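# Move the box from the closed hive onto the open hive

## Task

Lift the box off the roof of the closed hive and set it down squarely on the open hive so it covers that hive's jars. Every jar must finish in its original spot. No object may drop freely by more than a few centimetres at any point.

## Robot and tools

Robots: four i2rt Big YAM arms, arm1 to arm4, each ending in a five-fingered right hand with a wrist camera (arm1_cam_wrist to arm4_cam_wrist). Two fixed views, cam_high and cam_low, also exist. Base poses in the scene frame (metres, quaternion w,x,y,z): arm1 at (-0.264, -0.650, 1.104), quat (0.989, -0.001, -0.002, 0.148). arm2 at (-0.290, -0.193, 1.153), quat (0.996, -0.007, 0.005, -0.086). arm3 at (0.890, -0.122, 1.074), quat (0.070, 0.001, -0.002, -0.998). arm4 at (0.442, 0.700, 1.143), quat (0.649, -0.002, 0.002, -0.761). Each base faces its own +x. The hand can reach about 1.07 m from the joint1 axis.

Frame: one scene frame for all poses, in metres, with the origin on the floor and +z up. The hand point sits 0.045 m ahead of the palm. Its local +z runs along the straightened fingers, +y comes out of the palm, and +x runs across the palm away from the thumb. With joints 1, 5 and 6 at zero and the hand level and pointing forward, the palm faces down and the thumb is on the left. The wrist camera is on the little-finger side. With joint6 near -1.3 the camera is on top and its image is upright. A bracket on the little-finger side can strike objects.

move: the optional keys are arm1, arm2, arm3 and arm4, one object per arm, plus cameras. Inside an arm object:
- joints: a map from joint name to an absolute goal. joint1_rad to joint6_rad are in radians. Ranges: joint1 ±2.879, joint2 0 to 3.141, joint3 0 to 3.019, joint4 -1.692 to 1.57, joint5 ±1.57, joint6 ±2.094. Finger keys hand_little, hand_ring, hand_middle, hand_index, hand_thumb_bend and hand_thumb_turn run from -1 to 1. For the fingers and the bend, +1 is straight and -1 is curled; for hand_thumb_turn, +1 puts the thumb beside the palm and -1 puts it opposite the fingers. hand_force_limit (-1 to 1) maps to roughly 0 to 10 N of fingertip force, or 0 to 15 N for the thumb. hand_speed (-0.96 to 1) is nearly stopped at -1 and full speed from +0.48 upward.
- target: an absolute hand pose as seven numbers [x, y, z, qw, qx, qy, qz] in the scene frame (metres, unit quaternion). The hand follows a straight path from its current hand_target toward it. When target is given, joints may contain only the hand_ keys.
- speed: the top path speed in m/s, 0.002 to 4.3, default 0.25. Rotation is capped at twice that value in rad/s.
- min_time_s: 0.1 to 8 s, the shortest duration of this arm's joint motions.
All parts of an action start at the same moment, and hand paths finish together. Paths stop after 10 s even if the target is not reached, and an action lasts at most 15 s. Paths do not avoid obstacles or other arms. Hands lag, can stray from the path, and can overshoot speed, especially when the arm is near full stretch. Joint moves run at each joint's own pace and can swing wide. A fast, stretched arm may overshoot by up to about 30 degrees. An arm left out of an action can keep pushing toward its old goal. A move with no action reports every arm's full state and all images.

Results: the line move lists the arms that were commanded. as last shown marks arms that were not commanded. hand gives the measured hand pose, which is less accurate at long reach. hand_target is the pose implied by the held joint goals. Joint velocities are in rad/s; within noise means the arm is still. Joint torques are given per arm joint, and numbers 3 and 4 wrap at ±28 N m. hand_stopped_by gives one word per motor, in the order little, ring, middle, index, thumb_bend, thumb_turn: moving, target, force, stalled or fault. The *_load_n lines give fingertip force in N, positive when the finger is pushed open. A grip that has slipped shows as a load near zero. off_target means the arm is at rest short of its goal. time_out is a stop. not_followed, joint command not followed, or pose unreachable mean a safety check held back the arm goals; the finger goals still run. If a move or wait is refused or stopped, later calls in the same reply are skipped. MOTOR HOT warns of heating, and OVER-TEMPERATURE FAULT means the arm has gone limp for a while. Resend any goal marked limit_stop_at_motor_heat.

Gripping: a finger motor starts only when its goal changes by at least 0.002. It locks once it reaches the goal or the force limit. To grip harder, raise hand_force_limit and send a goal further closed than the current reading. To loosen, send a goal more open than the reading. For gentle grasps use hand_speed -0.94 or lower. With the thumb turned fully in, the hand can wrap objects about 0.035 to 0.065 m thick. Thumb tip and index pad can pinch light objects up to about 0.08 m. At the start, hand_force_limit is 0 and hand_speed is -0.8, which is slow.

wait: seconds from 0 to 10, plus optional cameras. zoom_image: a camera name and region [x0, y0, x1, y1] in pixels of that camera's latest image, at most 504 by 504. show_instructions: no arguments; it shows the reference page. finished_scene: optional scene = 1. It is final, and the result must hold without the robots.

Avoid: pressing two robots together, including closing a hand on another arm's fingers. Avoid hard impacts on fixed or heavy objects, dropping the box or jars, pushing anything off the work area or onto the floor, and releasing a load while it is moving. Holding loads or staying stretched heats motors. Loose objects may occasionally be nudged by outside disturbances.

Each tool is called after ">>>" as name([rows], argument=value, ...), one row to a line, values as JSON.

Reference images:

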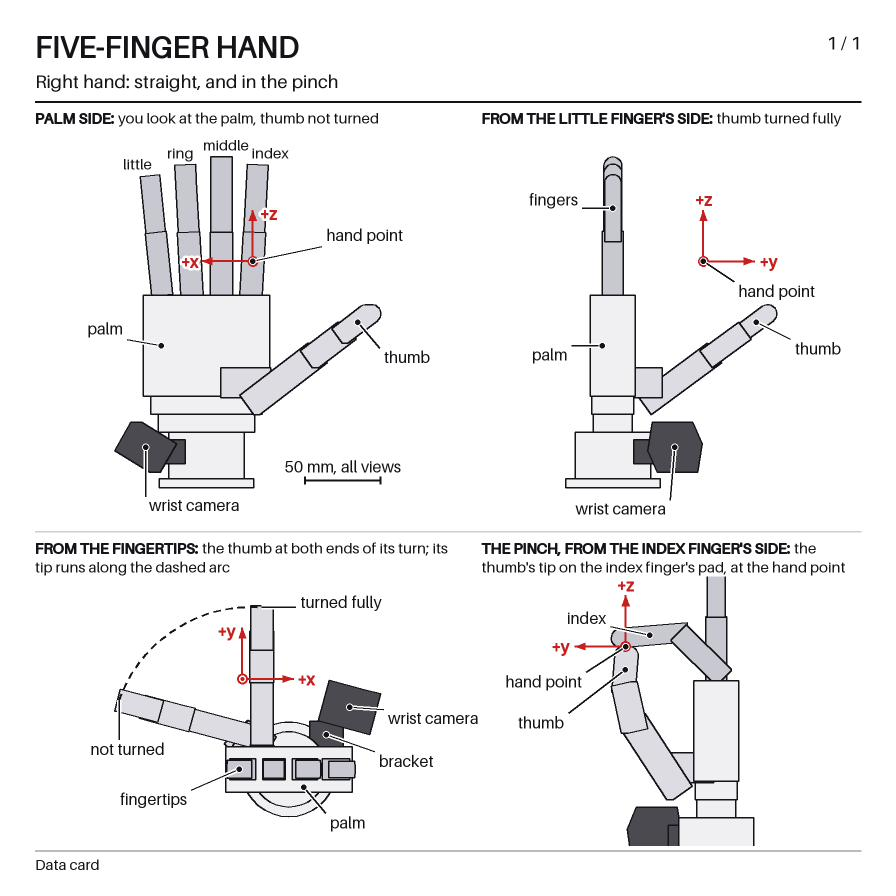

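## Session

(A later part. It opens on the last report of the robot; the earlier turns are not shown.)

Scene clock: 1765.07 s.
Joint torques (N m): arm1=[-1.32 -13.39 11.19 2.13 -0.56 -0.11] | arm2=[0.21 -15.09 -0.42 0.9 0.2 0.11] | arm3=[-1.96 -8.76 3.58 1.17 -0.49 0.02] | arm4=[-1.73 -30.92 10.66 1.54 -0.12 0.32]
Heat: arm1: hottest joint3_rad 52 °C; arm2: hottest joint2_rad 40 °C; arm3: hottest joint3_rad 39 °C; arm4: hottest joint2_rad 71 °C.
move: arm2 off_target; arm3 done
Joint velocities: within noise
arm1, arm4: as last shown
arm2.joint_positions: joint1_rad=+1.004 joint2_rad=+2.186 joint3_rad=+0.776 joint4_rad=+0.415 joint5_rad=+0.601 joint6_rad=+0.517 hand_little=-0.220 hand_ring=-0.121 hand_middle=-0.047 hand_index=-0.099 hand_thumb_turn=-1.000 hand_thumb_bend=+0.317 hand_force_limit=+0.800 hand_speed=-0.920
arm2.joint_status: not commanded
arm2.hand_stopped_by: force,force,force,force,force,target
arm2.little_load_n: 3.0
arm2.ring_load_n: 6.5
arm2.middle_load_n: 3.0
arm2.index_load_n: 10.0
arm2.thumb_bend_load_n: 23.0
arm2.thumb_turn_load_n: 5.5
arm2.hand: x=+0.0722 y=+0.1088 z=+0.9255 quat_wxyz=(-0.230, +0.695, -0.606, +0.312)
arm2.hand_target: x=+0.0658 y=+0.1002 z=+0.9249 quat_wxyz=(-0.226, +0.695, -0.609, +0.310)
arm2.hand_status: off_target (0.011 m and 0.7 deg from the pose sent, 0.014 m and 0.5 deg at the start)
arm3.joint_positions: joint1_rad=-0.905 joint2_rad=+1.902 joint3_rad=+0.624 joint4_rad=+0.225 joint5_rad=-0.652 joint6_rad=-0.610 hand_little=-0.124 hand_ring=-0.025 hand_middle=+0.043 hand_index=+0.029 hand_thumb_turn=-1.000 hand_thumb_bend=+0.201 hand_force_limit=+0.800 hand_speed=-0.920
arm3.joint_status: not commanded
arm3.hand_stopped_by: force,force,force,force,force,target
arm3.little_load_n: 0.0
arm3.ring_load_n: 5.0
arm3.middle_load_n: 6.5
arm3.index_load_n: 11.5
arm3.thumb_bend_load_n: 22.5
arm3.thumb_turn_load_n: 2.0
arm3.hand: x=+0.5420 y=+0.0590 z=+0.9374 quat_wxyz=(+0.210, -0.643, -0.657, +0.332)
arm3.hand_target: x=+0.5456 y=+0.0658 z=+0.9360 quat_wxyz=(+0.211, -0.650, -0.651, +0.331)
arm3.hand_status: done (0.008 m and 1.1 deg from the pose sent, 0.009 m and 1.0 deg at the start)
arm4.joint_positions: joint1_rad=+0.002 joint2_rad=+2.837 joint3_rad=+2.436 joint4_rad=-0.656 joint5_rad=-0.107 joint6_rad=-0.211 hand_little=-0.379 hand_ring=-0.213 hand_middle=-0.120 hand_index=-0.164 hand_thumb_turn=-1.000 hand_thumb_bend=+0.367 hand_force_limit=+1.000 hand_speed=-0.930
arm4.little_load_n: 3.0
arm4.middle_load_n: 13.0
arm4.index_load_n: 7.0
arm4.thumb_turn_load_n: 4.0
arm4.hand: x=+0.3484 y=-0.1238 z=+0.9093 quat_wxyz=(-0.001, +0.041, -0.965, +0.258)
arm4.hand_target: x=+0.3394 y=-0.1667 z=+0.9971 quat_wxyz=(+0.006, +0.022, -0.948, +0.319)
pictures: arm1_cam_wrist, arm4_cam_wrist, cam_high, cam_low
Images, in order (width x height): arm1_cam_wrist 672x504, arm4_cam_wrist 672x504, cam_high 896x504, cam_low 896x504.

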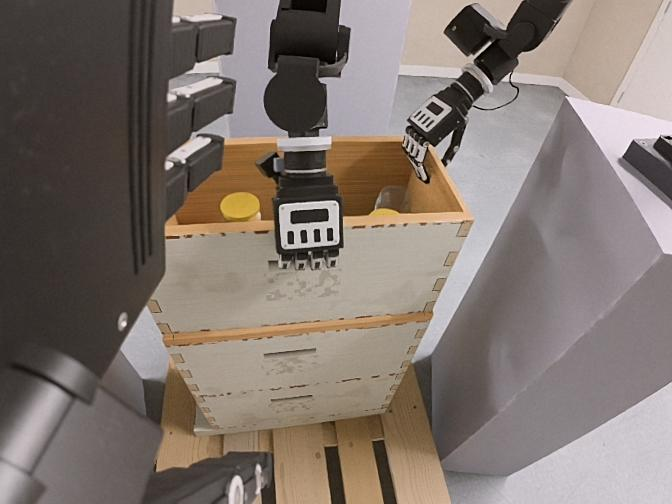

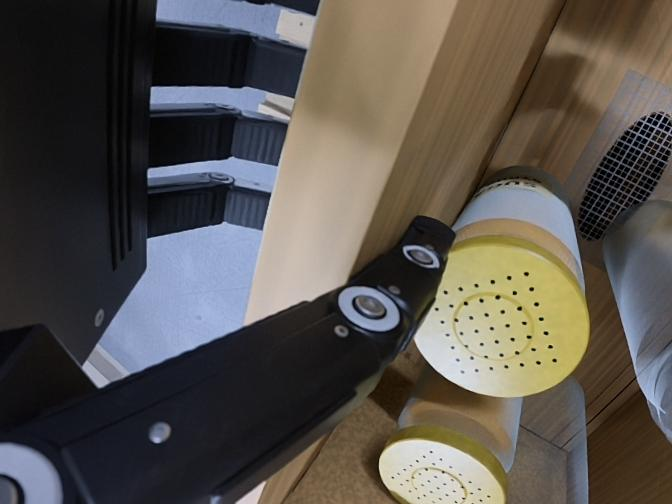

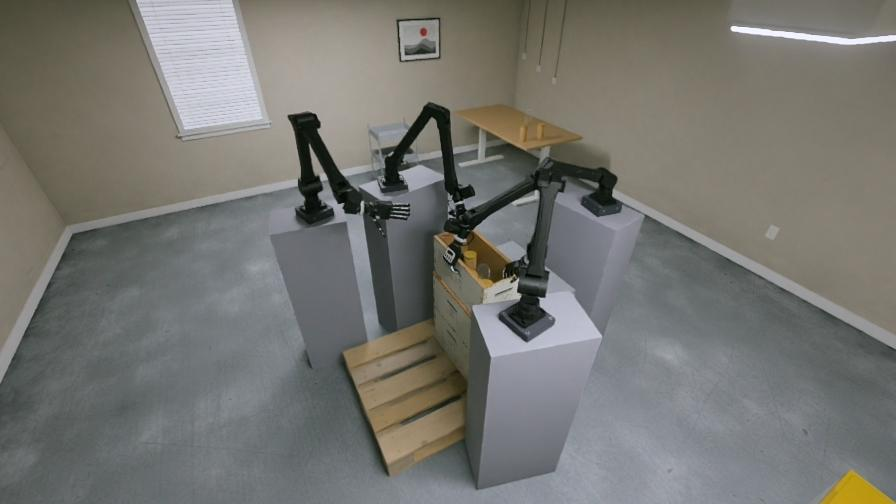

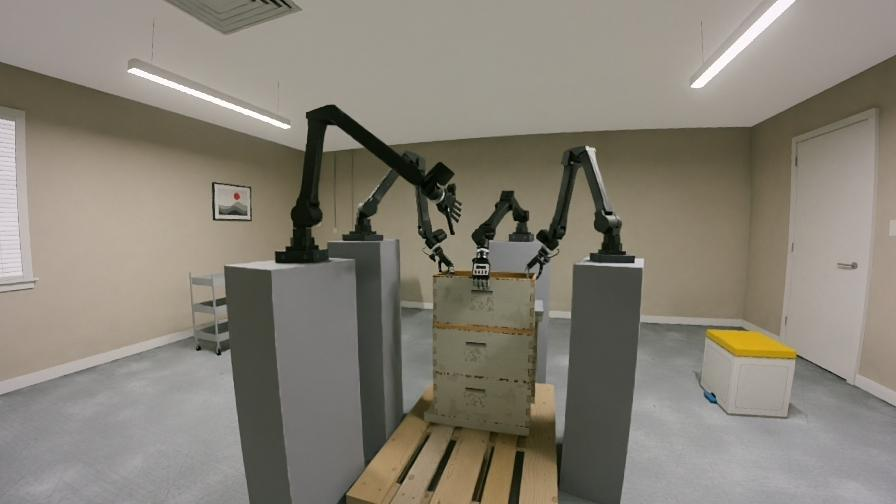

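>>> move(arm2={"target":[0.0658,0.0880,0.933,0.2256,-0.6945,0.6088,-0.3101],"speed":0.02}, cameras=["cam_low","arm4_cam_wrist","arm1_cam_wrist","cam_high"])

>>> zoom_image(camera="arm1_cam_wrist", region=[140, 290, 220, 370])

>>> zoom_image(camera="arm1_cam_wrist", region=[380, 280, 460, 360])

>>> zoom_image(camera="arm4_cam_wrist", region=[440, 0, 600, 220])

>>> zoom_image(camera="cam_high", region=[425, 245, 485, 305])

Scene clock: 1771.97 s.
Joint torques (N m): arm1=[-1.38 -13.22 11.14 2.07 -0.57 -0.12] | arm2=[-0.56 -16.79 -1.29 0.65 0.39 0.04] | arm3=[-1.96 -9 3.33 1.1 -0.45 0.08] | arm4=[-2.2 -31.15 10.73 1.5 -0.17 0.37]
Heat: arm1: hottest joint3_rad 52 °C; arm2: hottest joint2_rad 40 °C; arm3: hottest joint3_rad 38 °C; arm4: hottest joint2_rad 69 °C.
move: arm2 off_target
Joint velocities: within noise
arm1, arm3, arm4: as last shown
arm1.thumb_bend_load_n: 0.5
arm2.joint_positions: joint1_rad=+0.991 joint2_rad=+2.182 joint3_rad=+0.754 joint4_rad=+0.440 joint5_rad=+0.584 joint6_rad=+0.502 hand_little=-0.220 hand_ring=-0.121 hand_middle=-0.047 hand_index=-0.099 hand_thumb_turn=-1.000 hand_thumb_bend=+0.317 hand_force_limit=+0.800 hand_speed=-0.920
arm2.joint_status: not commanded
arm2.hand_stopped_by: force,force,force,force,force,target
arm2.little_load_n: 3.0
arm2.ring_load_n: 6.0
arm2.middle_load_n: 2.5
arm2.index_load_n: 9.5
arm2.thumb_bend_load_n: 24.0
arm2.thumb_turn_load_n: 5.5
arm2.hand: x=+0.0697 y=+0.1014 z=+0.9252 quat_wxyz=(-0.231, +0.697, -0.605, +0.308)
arm2.hand_target: x=+0.0658 y=+0.0882 z=+0.9322 quat_wxyz=(-0.225, +0.695, -0.609, +0.310)
arm2.hand_status: off_target (0.016 m and 0.9 deg from the pose sent, 0.023 m and 0.7 deg at the start)
arm3.joint_positions: joint1_rad=-0.905 joint2_rad=+1.903 joint3_rad=+0.628 joint4_rad=+0.227 joint5_rad=-0.653 joint6_rad=-0.616 hand_little=-0.124 hand_ring=-0.025 hand_middle=+0.043 hand_index=+0.029 hand_thumb_turn=-1.000 hand_thumb_bend=+0.201 hand_force_limit=+0.800 hand_speed=-0.920
arm3.little_load_n: 2.5
arm3.ring_load_n: 6.5
arm3.index_load_n: 10.5
arm3.thumb_bend_load_n: 21.5
arm3.thumb_turn_load_n: 0.5
arm3.hand: x=+0.5403 y=+0.0608 z=+0.9377 quat_wxyz=(+0.213, -0.640, -0.660, +0.332)
arm3.hand_target: x=+0.5455 y=+0.0659 z=+0.9360 quat_wxyz=(+0.211, -0.650, -0.651, +0.331)
arm4.joint_positions: joint1_rad=+0.002 joint2_rad=+2.837 joint3_rad=+2.436 joint4_rad=-0.653 joint5_rad=-0.107 joint6_rad=-0.218 hand_little=-0.379 hand_ring=-0.213 hand_middle=-0.120 hand_index=-0.164 hand_thumb_turn=-1.000 hand_thumb_bend=+0.367 hand_force_limit=+1.000 hand_speed=-0.930
arm4.little_load_n: 4.0
arm4.ring_load_n: 11.0
arm4.middle_load_n: 12.5
arm4.index_load_n: 6.0
arm4.thumb_turn_load_n: 3.0
arm4.hand: x=+0.3478 y=-0.1243 z=+0.9092 quat_wxyz=(+0.000, +0.044, -0.965, +0.260)
arm4.hand_target: x=+0.3394 y=-0.1666 z=+0.9969 quat_wxyz=(+0.006, +0.022, -0.948, +0.318)
pictures: arm1_cam_wrist, arm4_cam_wrist, cam_high, cam_low
Images, in order (width x height): arm1_cam_wrist 672x504, arm4_cam_wrist 672x504, cam_high 896x504, cam_low 896x504.

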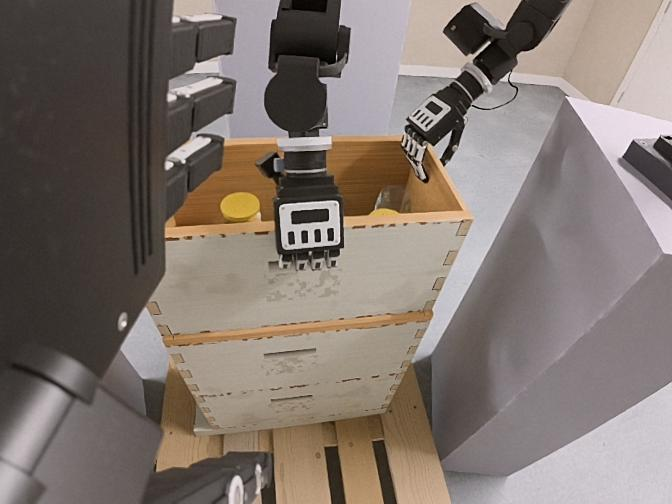

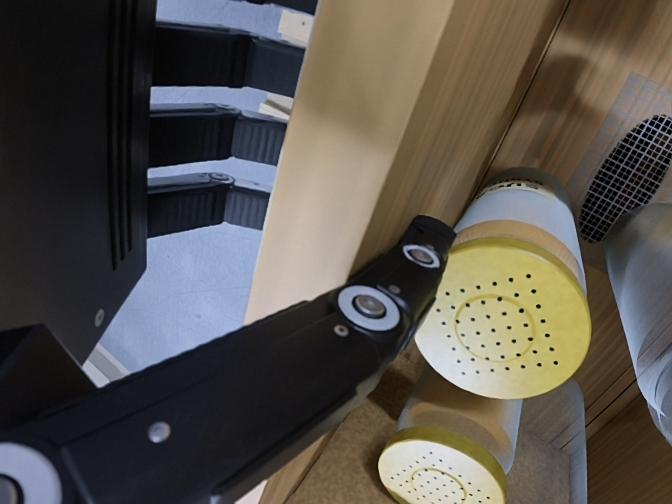

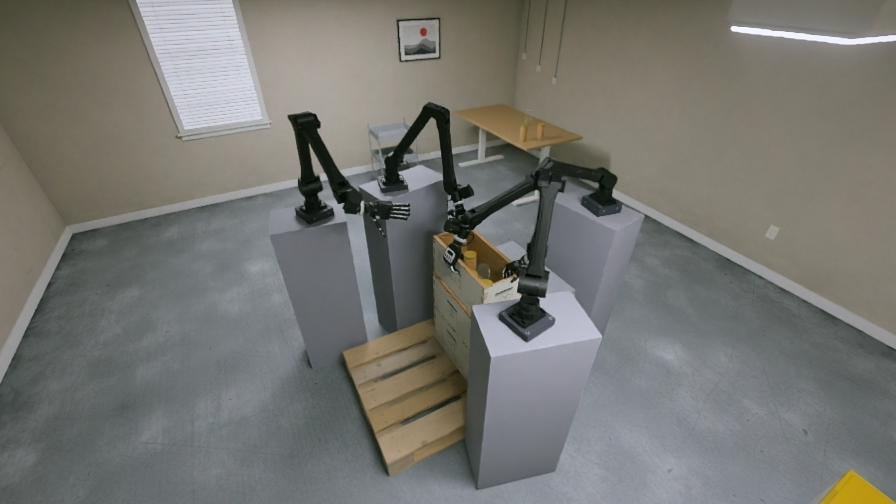

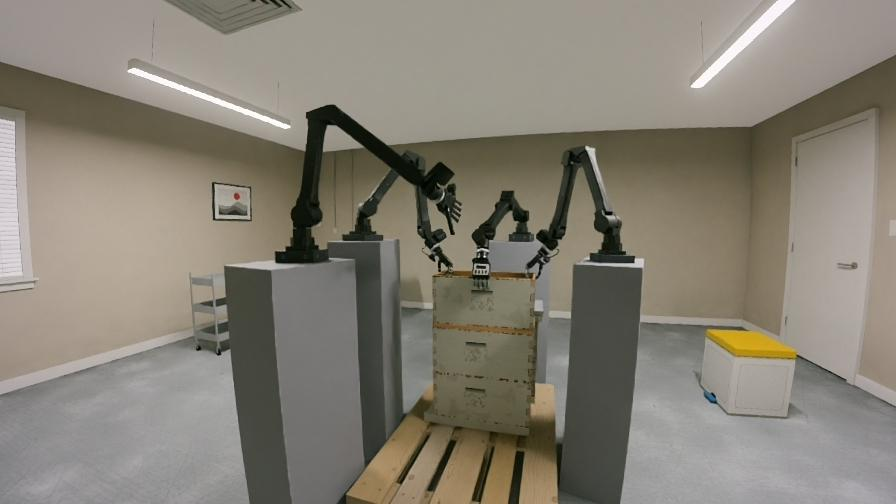

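Scaled by 6.300 from the camera's image (finer frame: 960x720).

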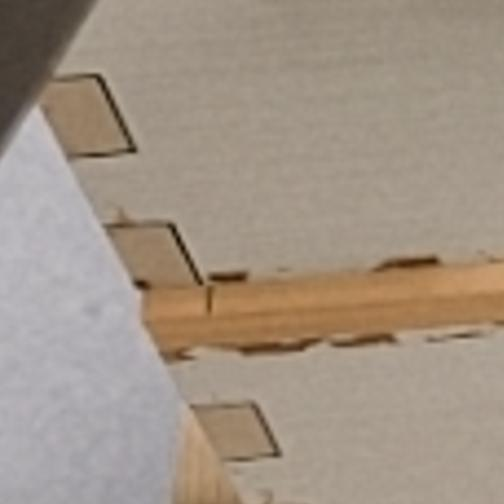

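Scaled by 6.300 from the camera's image (finer frame: 960x720).

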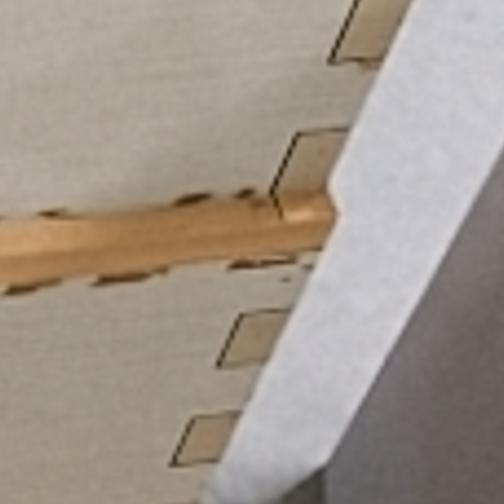

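Scaled by 2.291 from the camera's image (finer frame: 960x720).

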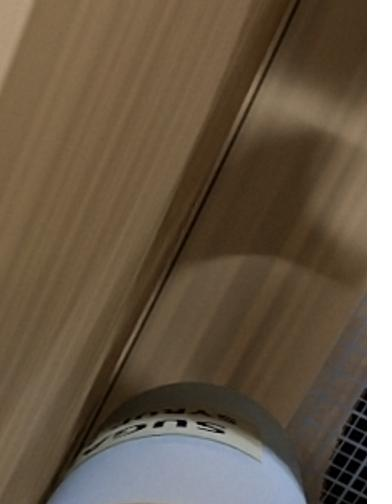

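Scaled by 8.400 from the camera's image (finer frame: 1280x720).

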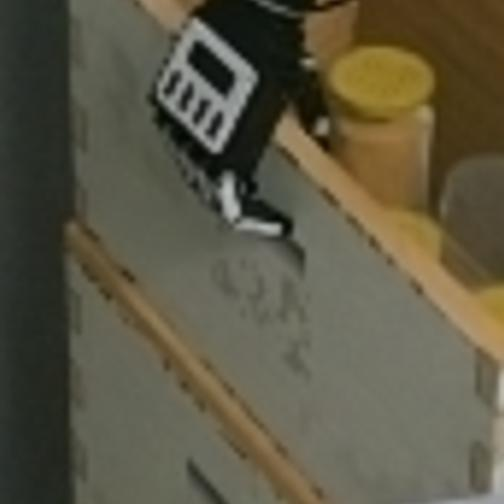

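>>> move(arm2={"target":[0.0668,0.0940,0.918,0.2256,-0.6945,0.6088,-0.3101],"speed":0.015}, arm3={"target":[0.5425,0.0620,0.929,0.2111,-0.6499,-0.6507,0.3315],"speed":0.015}, arm4={"joints":{"joint2_rad":2.78},"min_time_s":1.2}, cameras=["cam_low","arm4_cam_wrist","arm1_cam_wrist","cam_high"])

>>> zoom_image(camera="arm1_cam_wrist", region=[140, 290, 220, 370])

>>> zoom_image(camera="arm1_cam_wrist", region=[380, 280, 460, 360])

>>> zoom_image(camera="arm4_cam_wrist", region=[440, 0, 600, 220])

>>> zoom_image(camera="arm4_cam_wrist", region=[380, 302, 672, 504])

>>> zoom_image(camera="cam_low", region=[425, 265, 545, 385])

Scene clock: 1782.93 s.
Joint torques (N m): arm1=[-1.14 -13.45 11.17 2.06 -0.55 -0.11] | arm2=[0.26 -13.16 0.65 0.91 0.55 0.15] | arm3=[-1.03 -7.71 3.21 1.84 -0.1 0.17] | arm4=[-1.73 -29.22 10.5 1.4 -0.1 0.39]
Heat: arm1: hottest joint3_rad 52 °C; arm2: hottest joint2_rad 40 °C; arm3: hottest joint3_rad 38 °C; arm4: hottest joint2_rad 68 °C.
move: arm2 off_target; arm3 done; arm4 done
Joint velocities: within noise
arm1: as last shown
arm1.thumb_bend_load_n: 0.0
arm2.joint_positions: joint1_rad=+0.991 joint2_rad=+2.186 joint3_rad=+0.754 joint4_rad=+0.449 joint5_rad=+0.584 joint6_rad=+0.500 hand_little=-0.220 hand_ring=-0.121 hand_middle=-0.047 hand_index=-0.099 hand_thumb_turn=-1.000 hand_thumb_bend=+0.317 hand_force_limit=+0.800 hand_speed=-0.920
arm2.joint_status: not commanded
arm2.hand_stopped_by: force,force,force,force,force,target
arm2.little_load_n: 2.5
arm2.ring_load_n: 5.0
arm2.middle_load_n: 2.0
arm2.index_load_n: 8.5
arm2.thumb_bend_load_n: 24.0
arm2.thumb_turn_load_n: 5.5
arm2.hand: x=+0.0702 y=+0.1019 z=+0.9246 quat_wxyz=(-0.233, +0.697, -0.604, +0.308)
arm2.hand_target: x=+0.0667 y=+0.0940 z=+0.9182 quat_wxyz=(-0.226, +0.695, -0.609, +0.310)
arm2.hand_status: off_target (0.011 m and 1.1 deg from the pose sent, 0.011 m and 0.9 deg at the start)
arm3.joint_positions: joint1_rad=-0.905 joint2_rad=+1.911 joint3_rad=+0.628 joint4_rad=+0.244 joint5_rad=-0.655 joint6_rad=-0.611 hand_little=-0.124 hand_ring=-0.025 hand_middle=+0.043 hand_index=+0.029 hand_thumb_turn=-1.000 hand_thumb_bend=+0.201 hand_force_limit=+0.800 hand_speed=-0.920
arm3.joint_status: not commanded
arm3.hand_stopped_by: force,force,force,force,force,target
arm3.little_load_n: 4.0
arm3.ring_load_n: 6.5
arm3.middle_load_n: 4.5
arm3.index_load_n: 8.0
arm3.thumb_bend_load_n: 21.5
arm3.thumb_turn_load_n: 0.0
arm3.hand: x=+0.5386 y=+0.0615 z=+0.9364 quat_wxyz=(+0.216, -0.640, -0.658, +0.334)
arm3.hand_target: x=+0.5426 y=+0.0619 z=+0.9291 quat_wxyz=(+0.211, -0.650, -0.651, +0.331)
arm3.hand_status: done (0.008 m and 1.6 deg from the pose sent, 0.009 m and 1.5 deg at the start)
arm4.joint_positions: joint1_rad=+0.002 joint2_rad=+2.839 joint3_rad=+2.436 joint4_rad=-0.652 joint5_rad=-0.107 joint6_rad=-0.221 hand_little=-0.379 hand_ring=-0.213 hand_middle=-0.120 hand_index=-0.164 hand_thumb_turn=-1.000 hand_thumb_bend=+0.367 hand_force_limit=+1.000 hand_speed=-0.930
arm4.joint_status: all done
arm4.hand_stopped_by: force,force,force,force,force,target
arm4.little_load_n: 3.5
arm4.ring_load_n: 11.0
arm4.middle_load_n: 12.5
arm4.index_load_n: 6.0
arm4.thumb_bend_load_n: 26.5
arm4.thumb_turn_load_n: 3.0
arm4.hand: x=+0.3478 y=-0.1239 z=+0.9080 quat_wxyz=(+0.000, +0.045, -0.965, +0.259)
arm4.hand_target: x=+0.3405 y=-0.1592 z=+0.9749 quat_wxyz=(+0.003, +0.022, -0.952, +0.306)
arm4.hand_status: not commanded
pictures: arm1_cam_wrist, arm4_cam_wrist, cam_high, cam_low
Images, in order (width x height): arm1_cam_wrist 672x504, arm4_cam_wrist 672x504, cam_high 896x504, cam_low 896x504.

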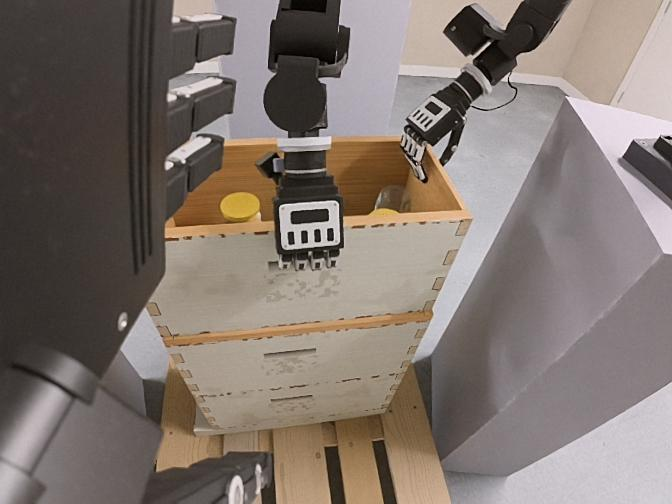

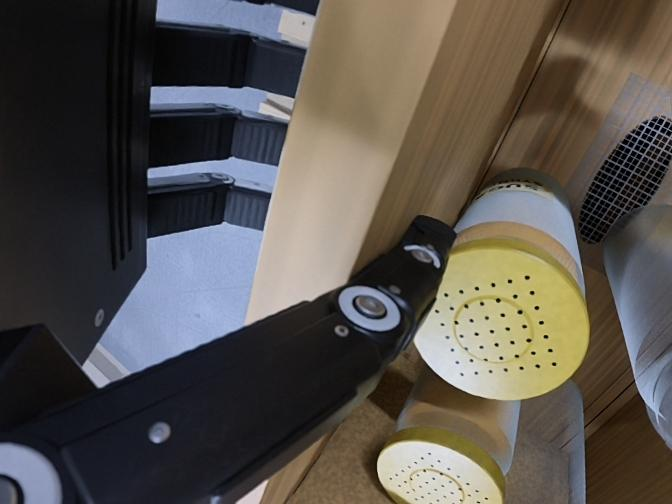

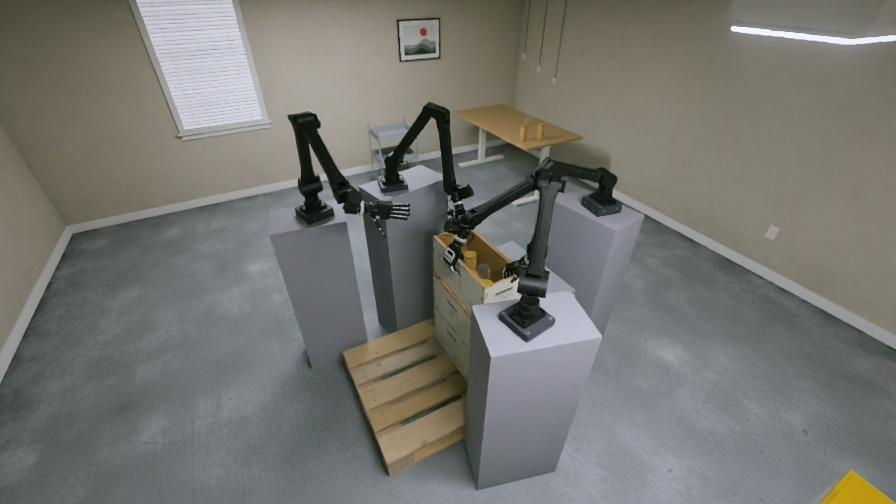

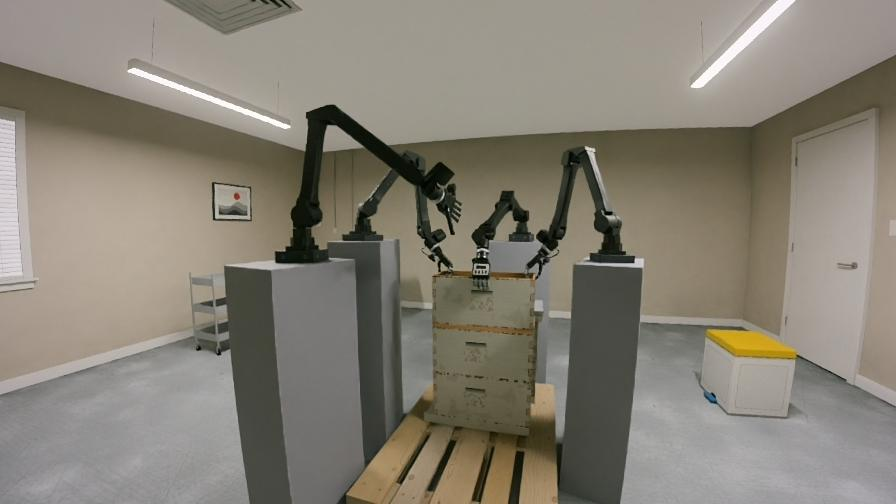

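Scaled by 6.300 from the camera's image (finer frame: 960x720).

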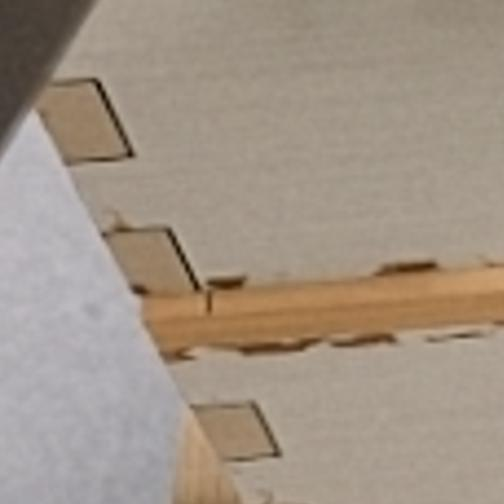

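Scaled by 6.300 from the camera's image (finer frame: 960x720).

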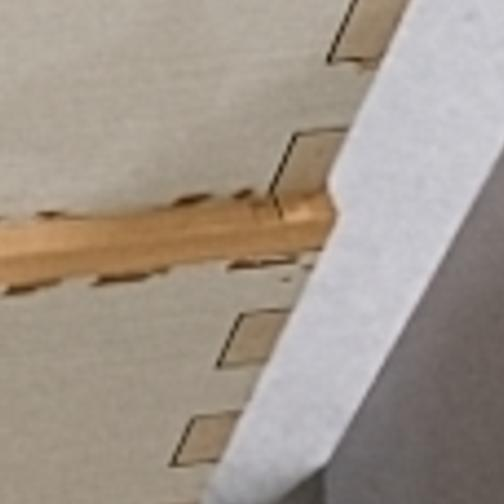

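Scaled by 2.291 from the camera's image (finer frame: 960x720).

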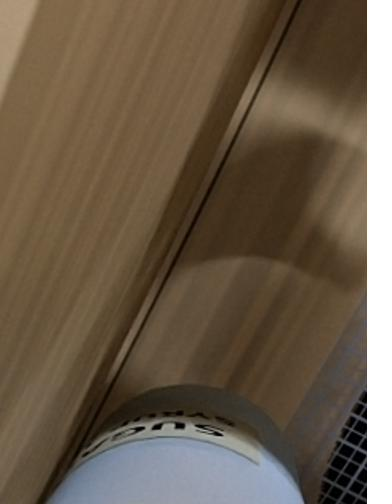

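Scaled by 1.726 from the camera's image (finer frame: 960x720).

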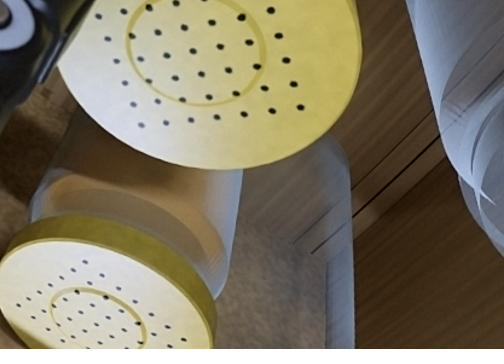

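Scaled by 4.200 from the camera's image (finer frame: 1280x720).

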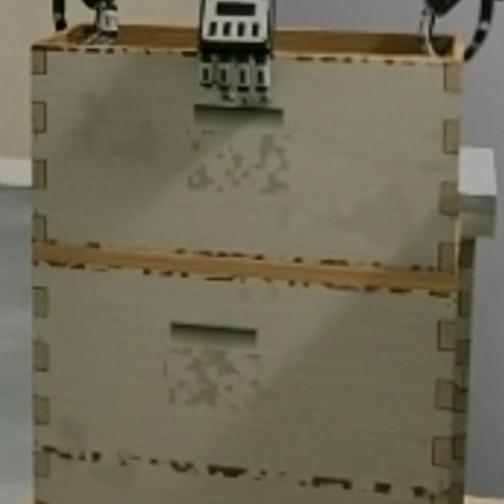

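>>> move(arm4={"joints":{"joint2_rad":2.815},"min_time_s":1.2}, cameras=["arm4_cam_wrist","arm1_cam_wrist"])

>>> zoom_image(camera="arm1_cam_wrist", region=[130, 260, 490, 400])

Scene clock: 1789.07 s.
Joint torques (N m): arm1=[-1.26 -13.22 11.22 2.03 -0.54 -0.11] | arm2=[0.26 -13.27 0.61 0.92 0.54 0.16] | arm3=[-1.03 -7.71 3.18 1.84 -0.1 0.17] | arm4=[-1.96 -26.93 10.55 1.36 -0.08 0.42]
Heat: arm1: hottest joint3_rad 52 °C; arm2: hottest joint2_rad 40 °C; arm3: hottest joint3_rad 38 °C; arm4: hottest joint2_rad 69 °C.
move: arm4 done
Joint velocities: within noise
arm1, arm2, arm3: as last shown
arm2.thumb_bend_load_n: 24.5
arm3.joint_positions: joint1_rad=-0.905 joint2_rad=+1.911 joint3_rad=+0.628 joint4_rad=+0.244 joint5_rad=-0.655 joint6_rad=-0.610 hand_little=-0.124 hand_ring=-0.025 hand_middle=+0.043 hand_index=+0.029 hand_thumb_turn=-1.000 hand_thumb_bend=+0.201 hand_force_limit=+0.800 hand_speed=-0.920
arm3.index_load_n: 7.5
arm3.hand: x=+0.5385 y=+0.0615 z=+0.9364 quat_wxyz=(+0.216, -0.640, -0.658, +0.334)
arm3.hand_target: x=+0.5426 y=+0.0619 z=+0.9292 quat_wxyz=(+0.211, -0.650, -0.651, +0.331)
arm4.joint_positions: joint1_rad=+0.002 joint2_rad=+2.840 joint3_rad=+2.436 joint4_rad=-0.652 joint5_rad=-0.108 joint6_rad=-0.221 hand_little=-0.379 hand_ring=-0.213 hand_middle=-0.120 hand_index=-0.164 hand_thumb_turn=-1.000 hand_thumb_bend=+0.367 hand_force_limit=+1.000 hand_speed=-0.930
arm4.joint_status: all done
arm4.hand_stopped_by: force,force,force,force,force,target
arm4.little_load_n: 3.0
arm4.ring_load_n: 10.5
arm4.middle_load_n: 12.0
arm4.index_load_n: 5.5
arm4.thumb_bend_load_n: 27.0
arm4.thumb_turn_load_n: 3.0
arm4.hand: x=+0.3481 y=-0.1233 z=+0.9068 quat_wxyz=(-0.001, +0.046, -0.965, +0.259)
arm4.hand_target: x=+0.3421 y=-0.1485 z=+0.9459 quat_wxyz=(+0.000, +0.021, -0.957, +0.290)
arm4.hand_status: not commanded
pictures: arm1_cam_wrist, arm4_cam_wrist
Images, in order (width x height): arm1_cam_wrist 672x504, arm4_cam_wrist 672x504.

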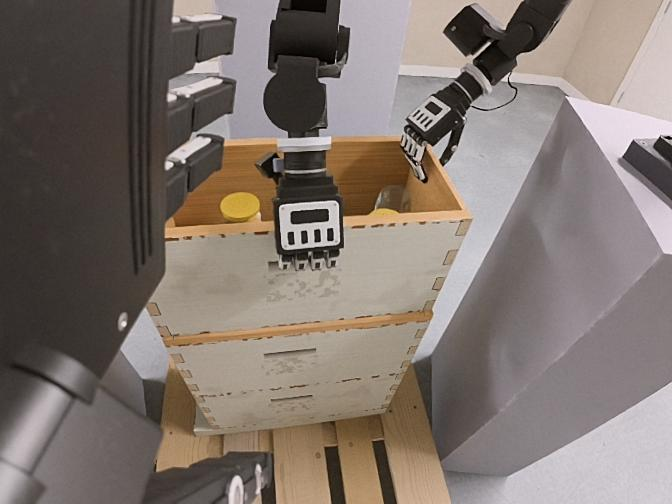

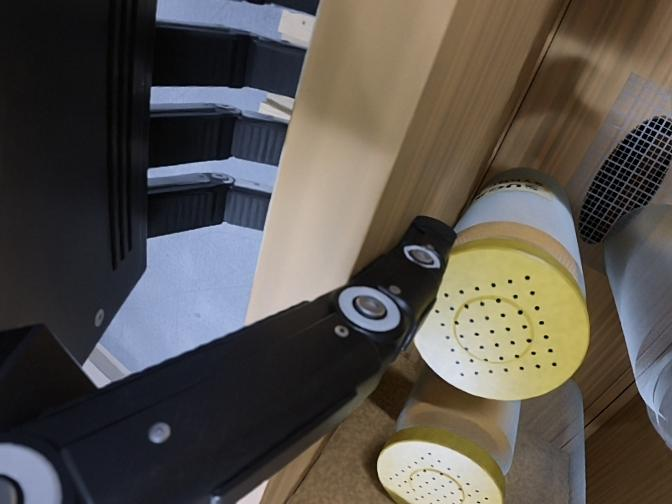

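Scaled by 1.400 from the camera's image (finer frame: 960x720).

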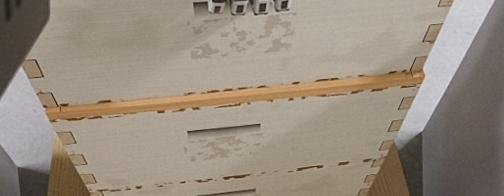

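>>> move(arm4={"joints":{"joint2_rad":2.780,"joint4_rad":-0.658,"hand_speed":-0.8,"hand_little":0.3,"hand_ring":0.3,"hand_middle":0.3,"hand_index":0.3},"min_time_s":1.5}, cameras=["arm4_cam_wrist","arm1_cam_wrist","cam_high"])

>>> zoom_image(camera="cam_high", region=[425, 205, 525, 305])

Scene clock: 1808.10 s.
Joint torques (N m): arm1=[-1.32 -13.33 11.15 2.13 -0.55 -0.11] | arm2=[0.26 -13.22 0.66 0.87 0.55 0.15] | arm3=[-0.97 -7.71 3.19 1.83 -0.08 0.17] | arm4=[-1.67 -30.45 10.61 2.15 -0.12 0.03]
Heat: arm1: hottest joint3_rad 52 °C; arm2: hottest joint2_rad 39 °C; arm3: hottest joint3_rad 38 °C; arm4: hottest joint2_rad 71 °C.
move: arm4 done
Joint velocities: within noise
arm1, arm2, arm3: as last shown
arm2.middle_load_n: 1.5
arm2.hand: x=+0.0703 y=+0.1019 z=+0.9246 quat_wxyz=(-0.233, +0.697, -0.604, +0.308)
arm3.joint_positions: joint1_rad=-0.905 joint2_rad=+1.911 joint3_rad=+0.628 joint4_rad=+0.244 joint5_rad=-0.656 joint6_rad=-0.610 hand_little=-0.124 hand_ring=-0.025 hand_middle=+0.043 hand_index=+0.029 hand_thumb_turn=-1.000 hand_thumb_bend=+0.201 hand_force_limit=+0.800 hand_speed=-0.920
arm3.hand: x=+0.5384 y=+0.0614 z=+0.9365 quat_wxyz=(+0.216, -0.639, -0.658, +0.334)
arm3.hand_target: x=+0.5425 y=+0.0619 z=+0.9293 quat_wxyz=(+0.211, -0.650, -0.651, +0.332)
arm4.joint_positions: joint1_rad=+0.001 joint2_rad=+2.840 joint3_rad=+2.436 joint4_rad=-0.677 joint5_rad=-0.107 joint6_rad=-0.188 hand_little=+0.300 hand_ring=+0.300 hand_middle=+0.300 hand_index=+0.300 hand_thumb_turn=-1.000 hand_thumb_bend=+0.364 hand_force_limit=+1.000 hand_speed=-0.800
arm4.joint_status: all done
arm4.hand_stopped_by: target,target,target,target,force,target
arm4.little_load_n: 0.0
arm4.ring_load_n: -0.5
arm4.middle_load_n: 0.0
arm4.index_load_n: -0.5
arm4.thumb_bend_load_n: 5.5
arm4.thumb_turn_load_n: 0.5
arm4.hand: x=+0.3503 y=-0.1173 z=+0.9054 quat_wxyz=(-0.007, +0.028, -0.969, +0.247)
arm4.hand_target: x=+0.3409 y=-0.1572 z=+0.9741 quat_wxyz=(+0.003, +0.022, -0.953, +0.303)
arm4.hand_status: not commanded
pictures: arm1_cam_wrist, arm4_cam_wrist, cam_high
Images, in order (width x height): arm1_cam_wrist 672x504, arm4_cam_wrist 672x504, cam_high 896x504.

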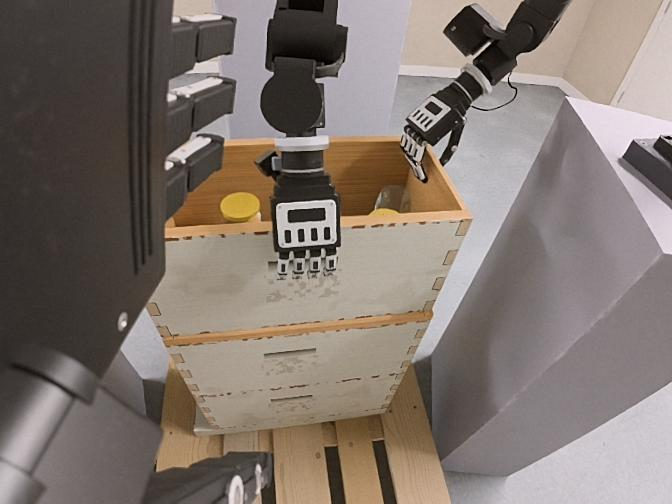

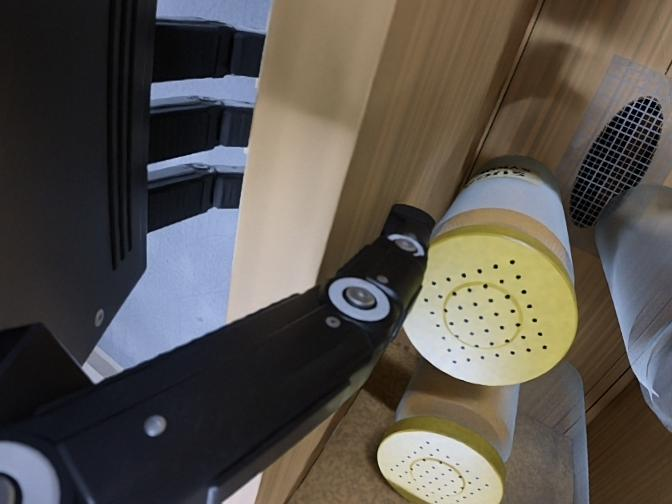

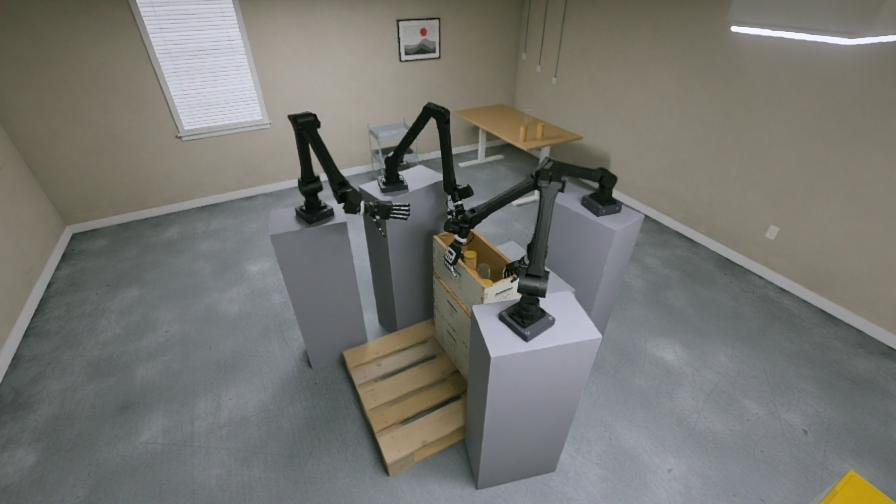

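Scaled by 5.040 from the camera's image (finer frame: 1280x720).

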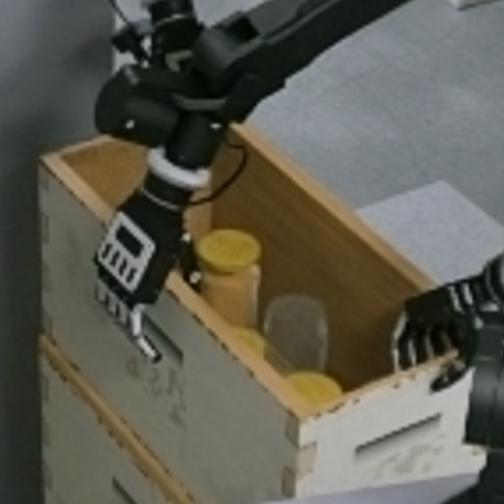

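>>> move(arm4={"target":[0.3409,-0.1532,1.01,0.003,0.022,-0.953,0.303],"speed":0.05}, cameras=["arm4_cam_wrist","arm1_cam_wrist"])

Scene clock: 1817.07 s.
Joint torques (N m): arm1=[-1.49 -13.39 11.19 2.09 -0.57 -0.13] | arm2=[0.03 -13.22 0.7 0.87 0.55 0.15] | arm3=[-1.03 -7.71 3.21 1.84 -0.08 0.17] | arm4=[-1.61 -25.64 10.22 1.8 -0.11 -0.02]
Heat: arm1: hottest joint3_rad 53 °C; arm2: hottest joint2_rad 39 °C; arm3: hottest joint3_rad 38 °C; arm4: hottest joint2_rad 72 °C.
move: arm4 off_target
Joint velocities: within noise
arm1.joint_positions: joint1_rad=-0.121 joint2_rad=+1.709 joint3_rad=+1.042 joint4_rad=-0.030 joint5_rad=-1.129 joint6_rad=-2.077 hand_little=+1.000 hand_ring=+1.000 hand_middle=+1.000 hand_index=+1.000 hand_thumb_turn=+1.000 hand_thumb_bend=+1.000 hand_force_limit=+0.000 hand_speed=-0.800
arm1.joint_status: not commanded
arm1.hand_stopped_by: target,target,target,target,target,target
arm1.little_load_n: 0.0
arm1.ring_load_n: 0.0
arm1.middle_load_n: 0.0
arm1.index_load_n: -0.5
arm1.thumb_bend_load_n: 0.0
arm1.thumb_turn_load_n: 0.0
arm1.hand: x=+0.3101 y=-0.3996 z=+1.2271 quat_wxyz=(-0.418, +0.645, +0.470, +0.433)
arm1.hand_target: x=+0.3309 y=-0.4003 z=+1.2604 quat_wxyz=(-0.401, +0.624, +0.484, +0.463)
arm1.hand_status: not commanded
arm2, arm3: as last shown
arm2.ring_load_n: 5.5
arm2.middle_load_n: 2.0
arm2.thumb_turn_load_n: 6.0
arm4.joint_positions: joint1_rad=-0.001 joint2_rad=+2.712 joint3_rad=+2.377 joint4_rad=-0.683 joint5_rad=-0.107 joint6_rad=-0.182 hand_little=+0.300 hand_ring=+0.300 hand_middle=+0.300 hand_index=+0.300 hand_thumb_turn=-1.000 hand_thumb_bend=+0.362 hand_force_limit=+1.000 hand_speed=-0.800
arm4.joint_status: not commanded
arm4.hand_stopped_by: target,target,target,target,force,target
arm4.little_load_n: 0.0
arm4.ring_load_n: 0.0
arm4.middle_load_n: 0.0
arm4.index_load_n: 0.0
arm4.thumb_bend_load_n: 0.0
arm4.thumb_turn_load_n: 0.0
arm4.hand: x=+0.3466 y=-0.1341 z=+0.9836 quat_wxyz=(-0.001, +0.026, -0.961, +0.277)
arm4.hand_target: x=+0.3410 y=-0.1521 z=+1.0108 quat_wxyz=(+0.003, +0.022, -0.953, +0.303)
arm4.hand_status: off_target (0.033 m and 3.2 deg from the pose sent, 0.111 m and 6.8 deg at the start)
pictures: arm1_cam_wrist, arm4_cam_wrist
Images, in order (width x height): arm1_cam_wrist 672x504, arm4_cam_wrist 672x504.

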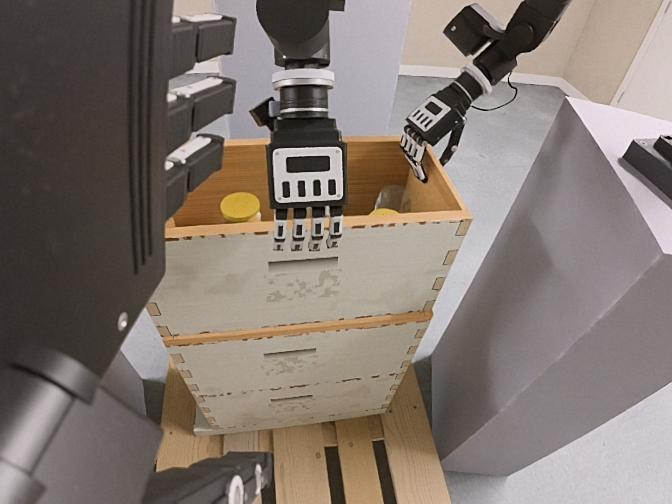

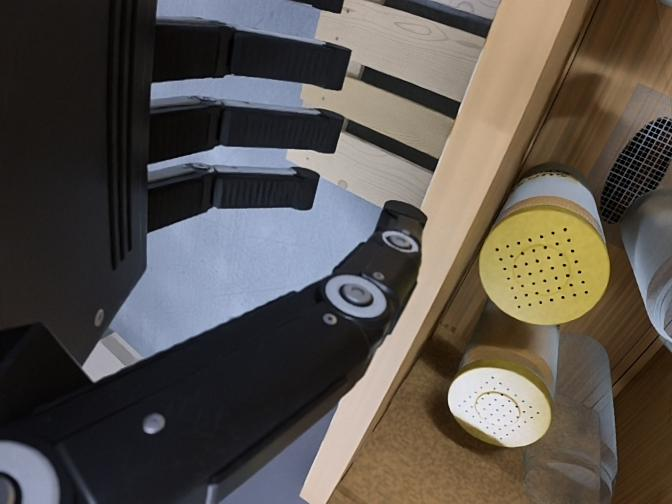

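>>> move(arm4={"target":[0.3409,-0.1432,1.13,0.003,0.022,-0.953,0.303],"speed":0.12}, cameras=["arm4_cam_wrist","arm1_cam_wrist"])

>>> zoom_image(camera="arm1_cam_wrist", region=[130, 120, 490, 400])

Scene clock: 1825.40 s.
Joint torques (N m): arm1=[-0.97 -13.27 11.14 2.04 -0.56 -0.1] | arm2=[0.09 -13.16 0.69 0.9 0.54 0.16] | arm3=[-0.97 -7.71 3.19 1.83 -0.08 0.17] | arm4=[-1.67 -26.11 9.85 1.17 -0.19 -0.04]
Heat: arm1: hottest joint3_rad 53 °C; arm2: hottest joint2_rad 39 °C; arm3: hottest joint3_rad 38 °C; arm4: hottest joint2_rad 70 °C.
move: arm4 off_target
Joint velocities: within noise
arm1, arm2, arm3: as last shown
arm1.index_load_n: 0.0
arm2.thumb_turn_load_n: 5.5
arm4.joint_positions: joint1_rad=-0.001 joint2_rad=+2.557 joint3_rad=+2.377 joint4_rad=-0.825 joint5_rad=-0.107 joint6_rad=-0.182 hand_little=+0.300 hand_ring=+0.300 hand_middle=+0.300 hand_index=+0.300 hand_thumb_turn=-1.000 hand_thumb_bend=+0.362 hand_force_limit=+1.000 hand_speed=-0.800
arm4.joint_status: not commanded
arm4.hand_stopped_by: target,target,target,target,force,target
arm4.little_load_n: 0.0
arm4.ring_load_n: 0.0
arm4.middle_load_n: 0.0
arm4.index_load_n: 0.0
arm4.thumb_bend_load_n: 0.0
arm4.thumb_turn_load_n: 0.0
arm4.hand: x=+0.3474 y=-0.1335 z=+1.0982 quat_wxyz=(+0.000, +0.026, -0.959, +0.283)
arm4.hand_target: x=+0.3409 y=-0.1426 z=+1.1300 quat_wxyz=(+0.003, +0.022, -0.953, +0.303)
arm4.hand_status: off_target (0.034 m and 2.5 deg from the pose sent, 0.147 m and 3.2 deg at the start)
pictures: arm1_cam_wrist, arm4_cam_wrist
Images, in order (width x height): arm1_cam_wrist 672x504, arm4_cam_wrist 672x504.

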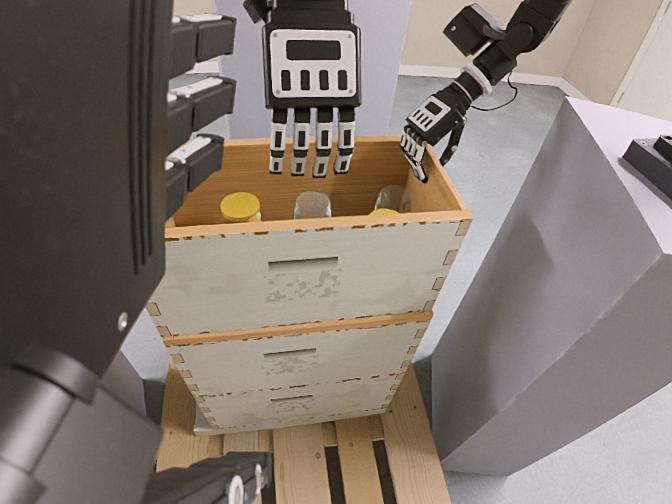

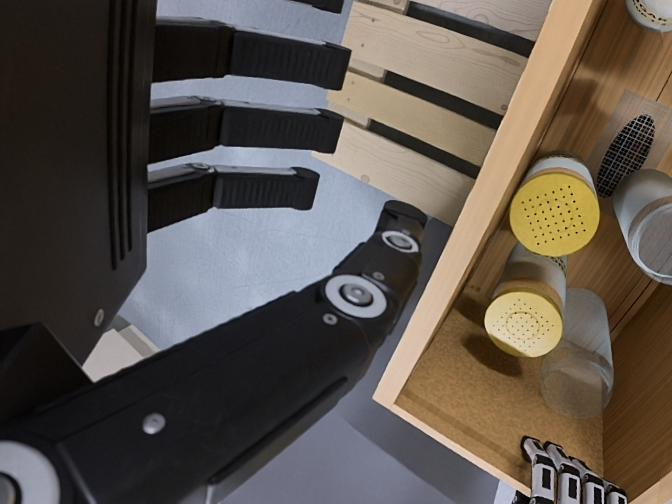

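Scaled by 1.400 from the camera's image (finer frame: 960x720).

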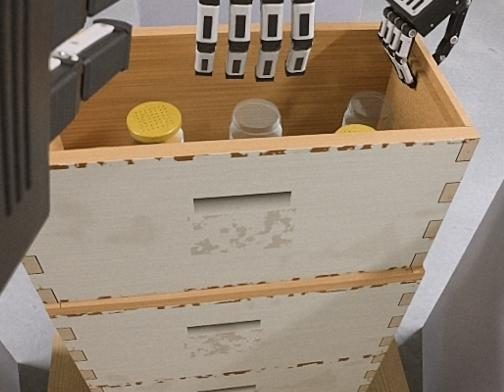

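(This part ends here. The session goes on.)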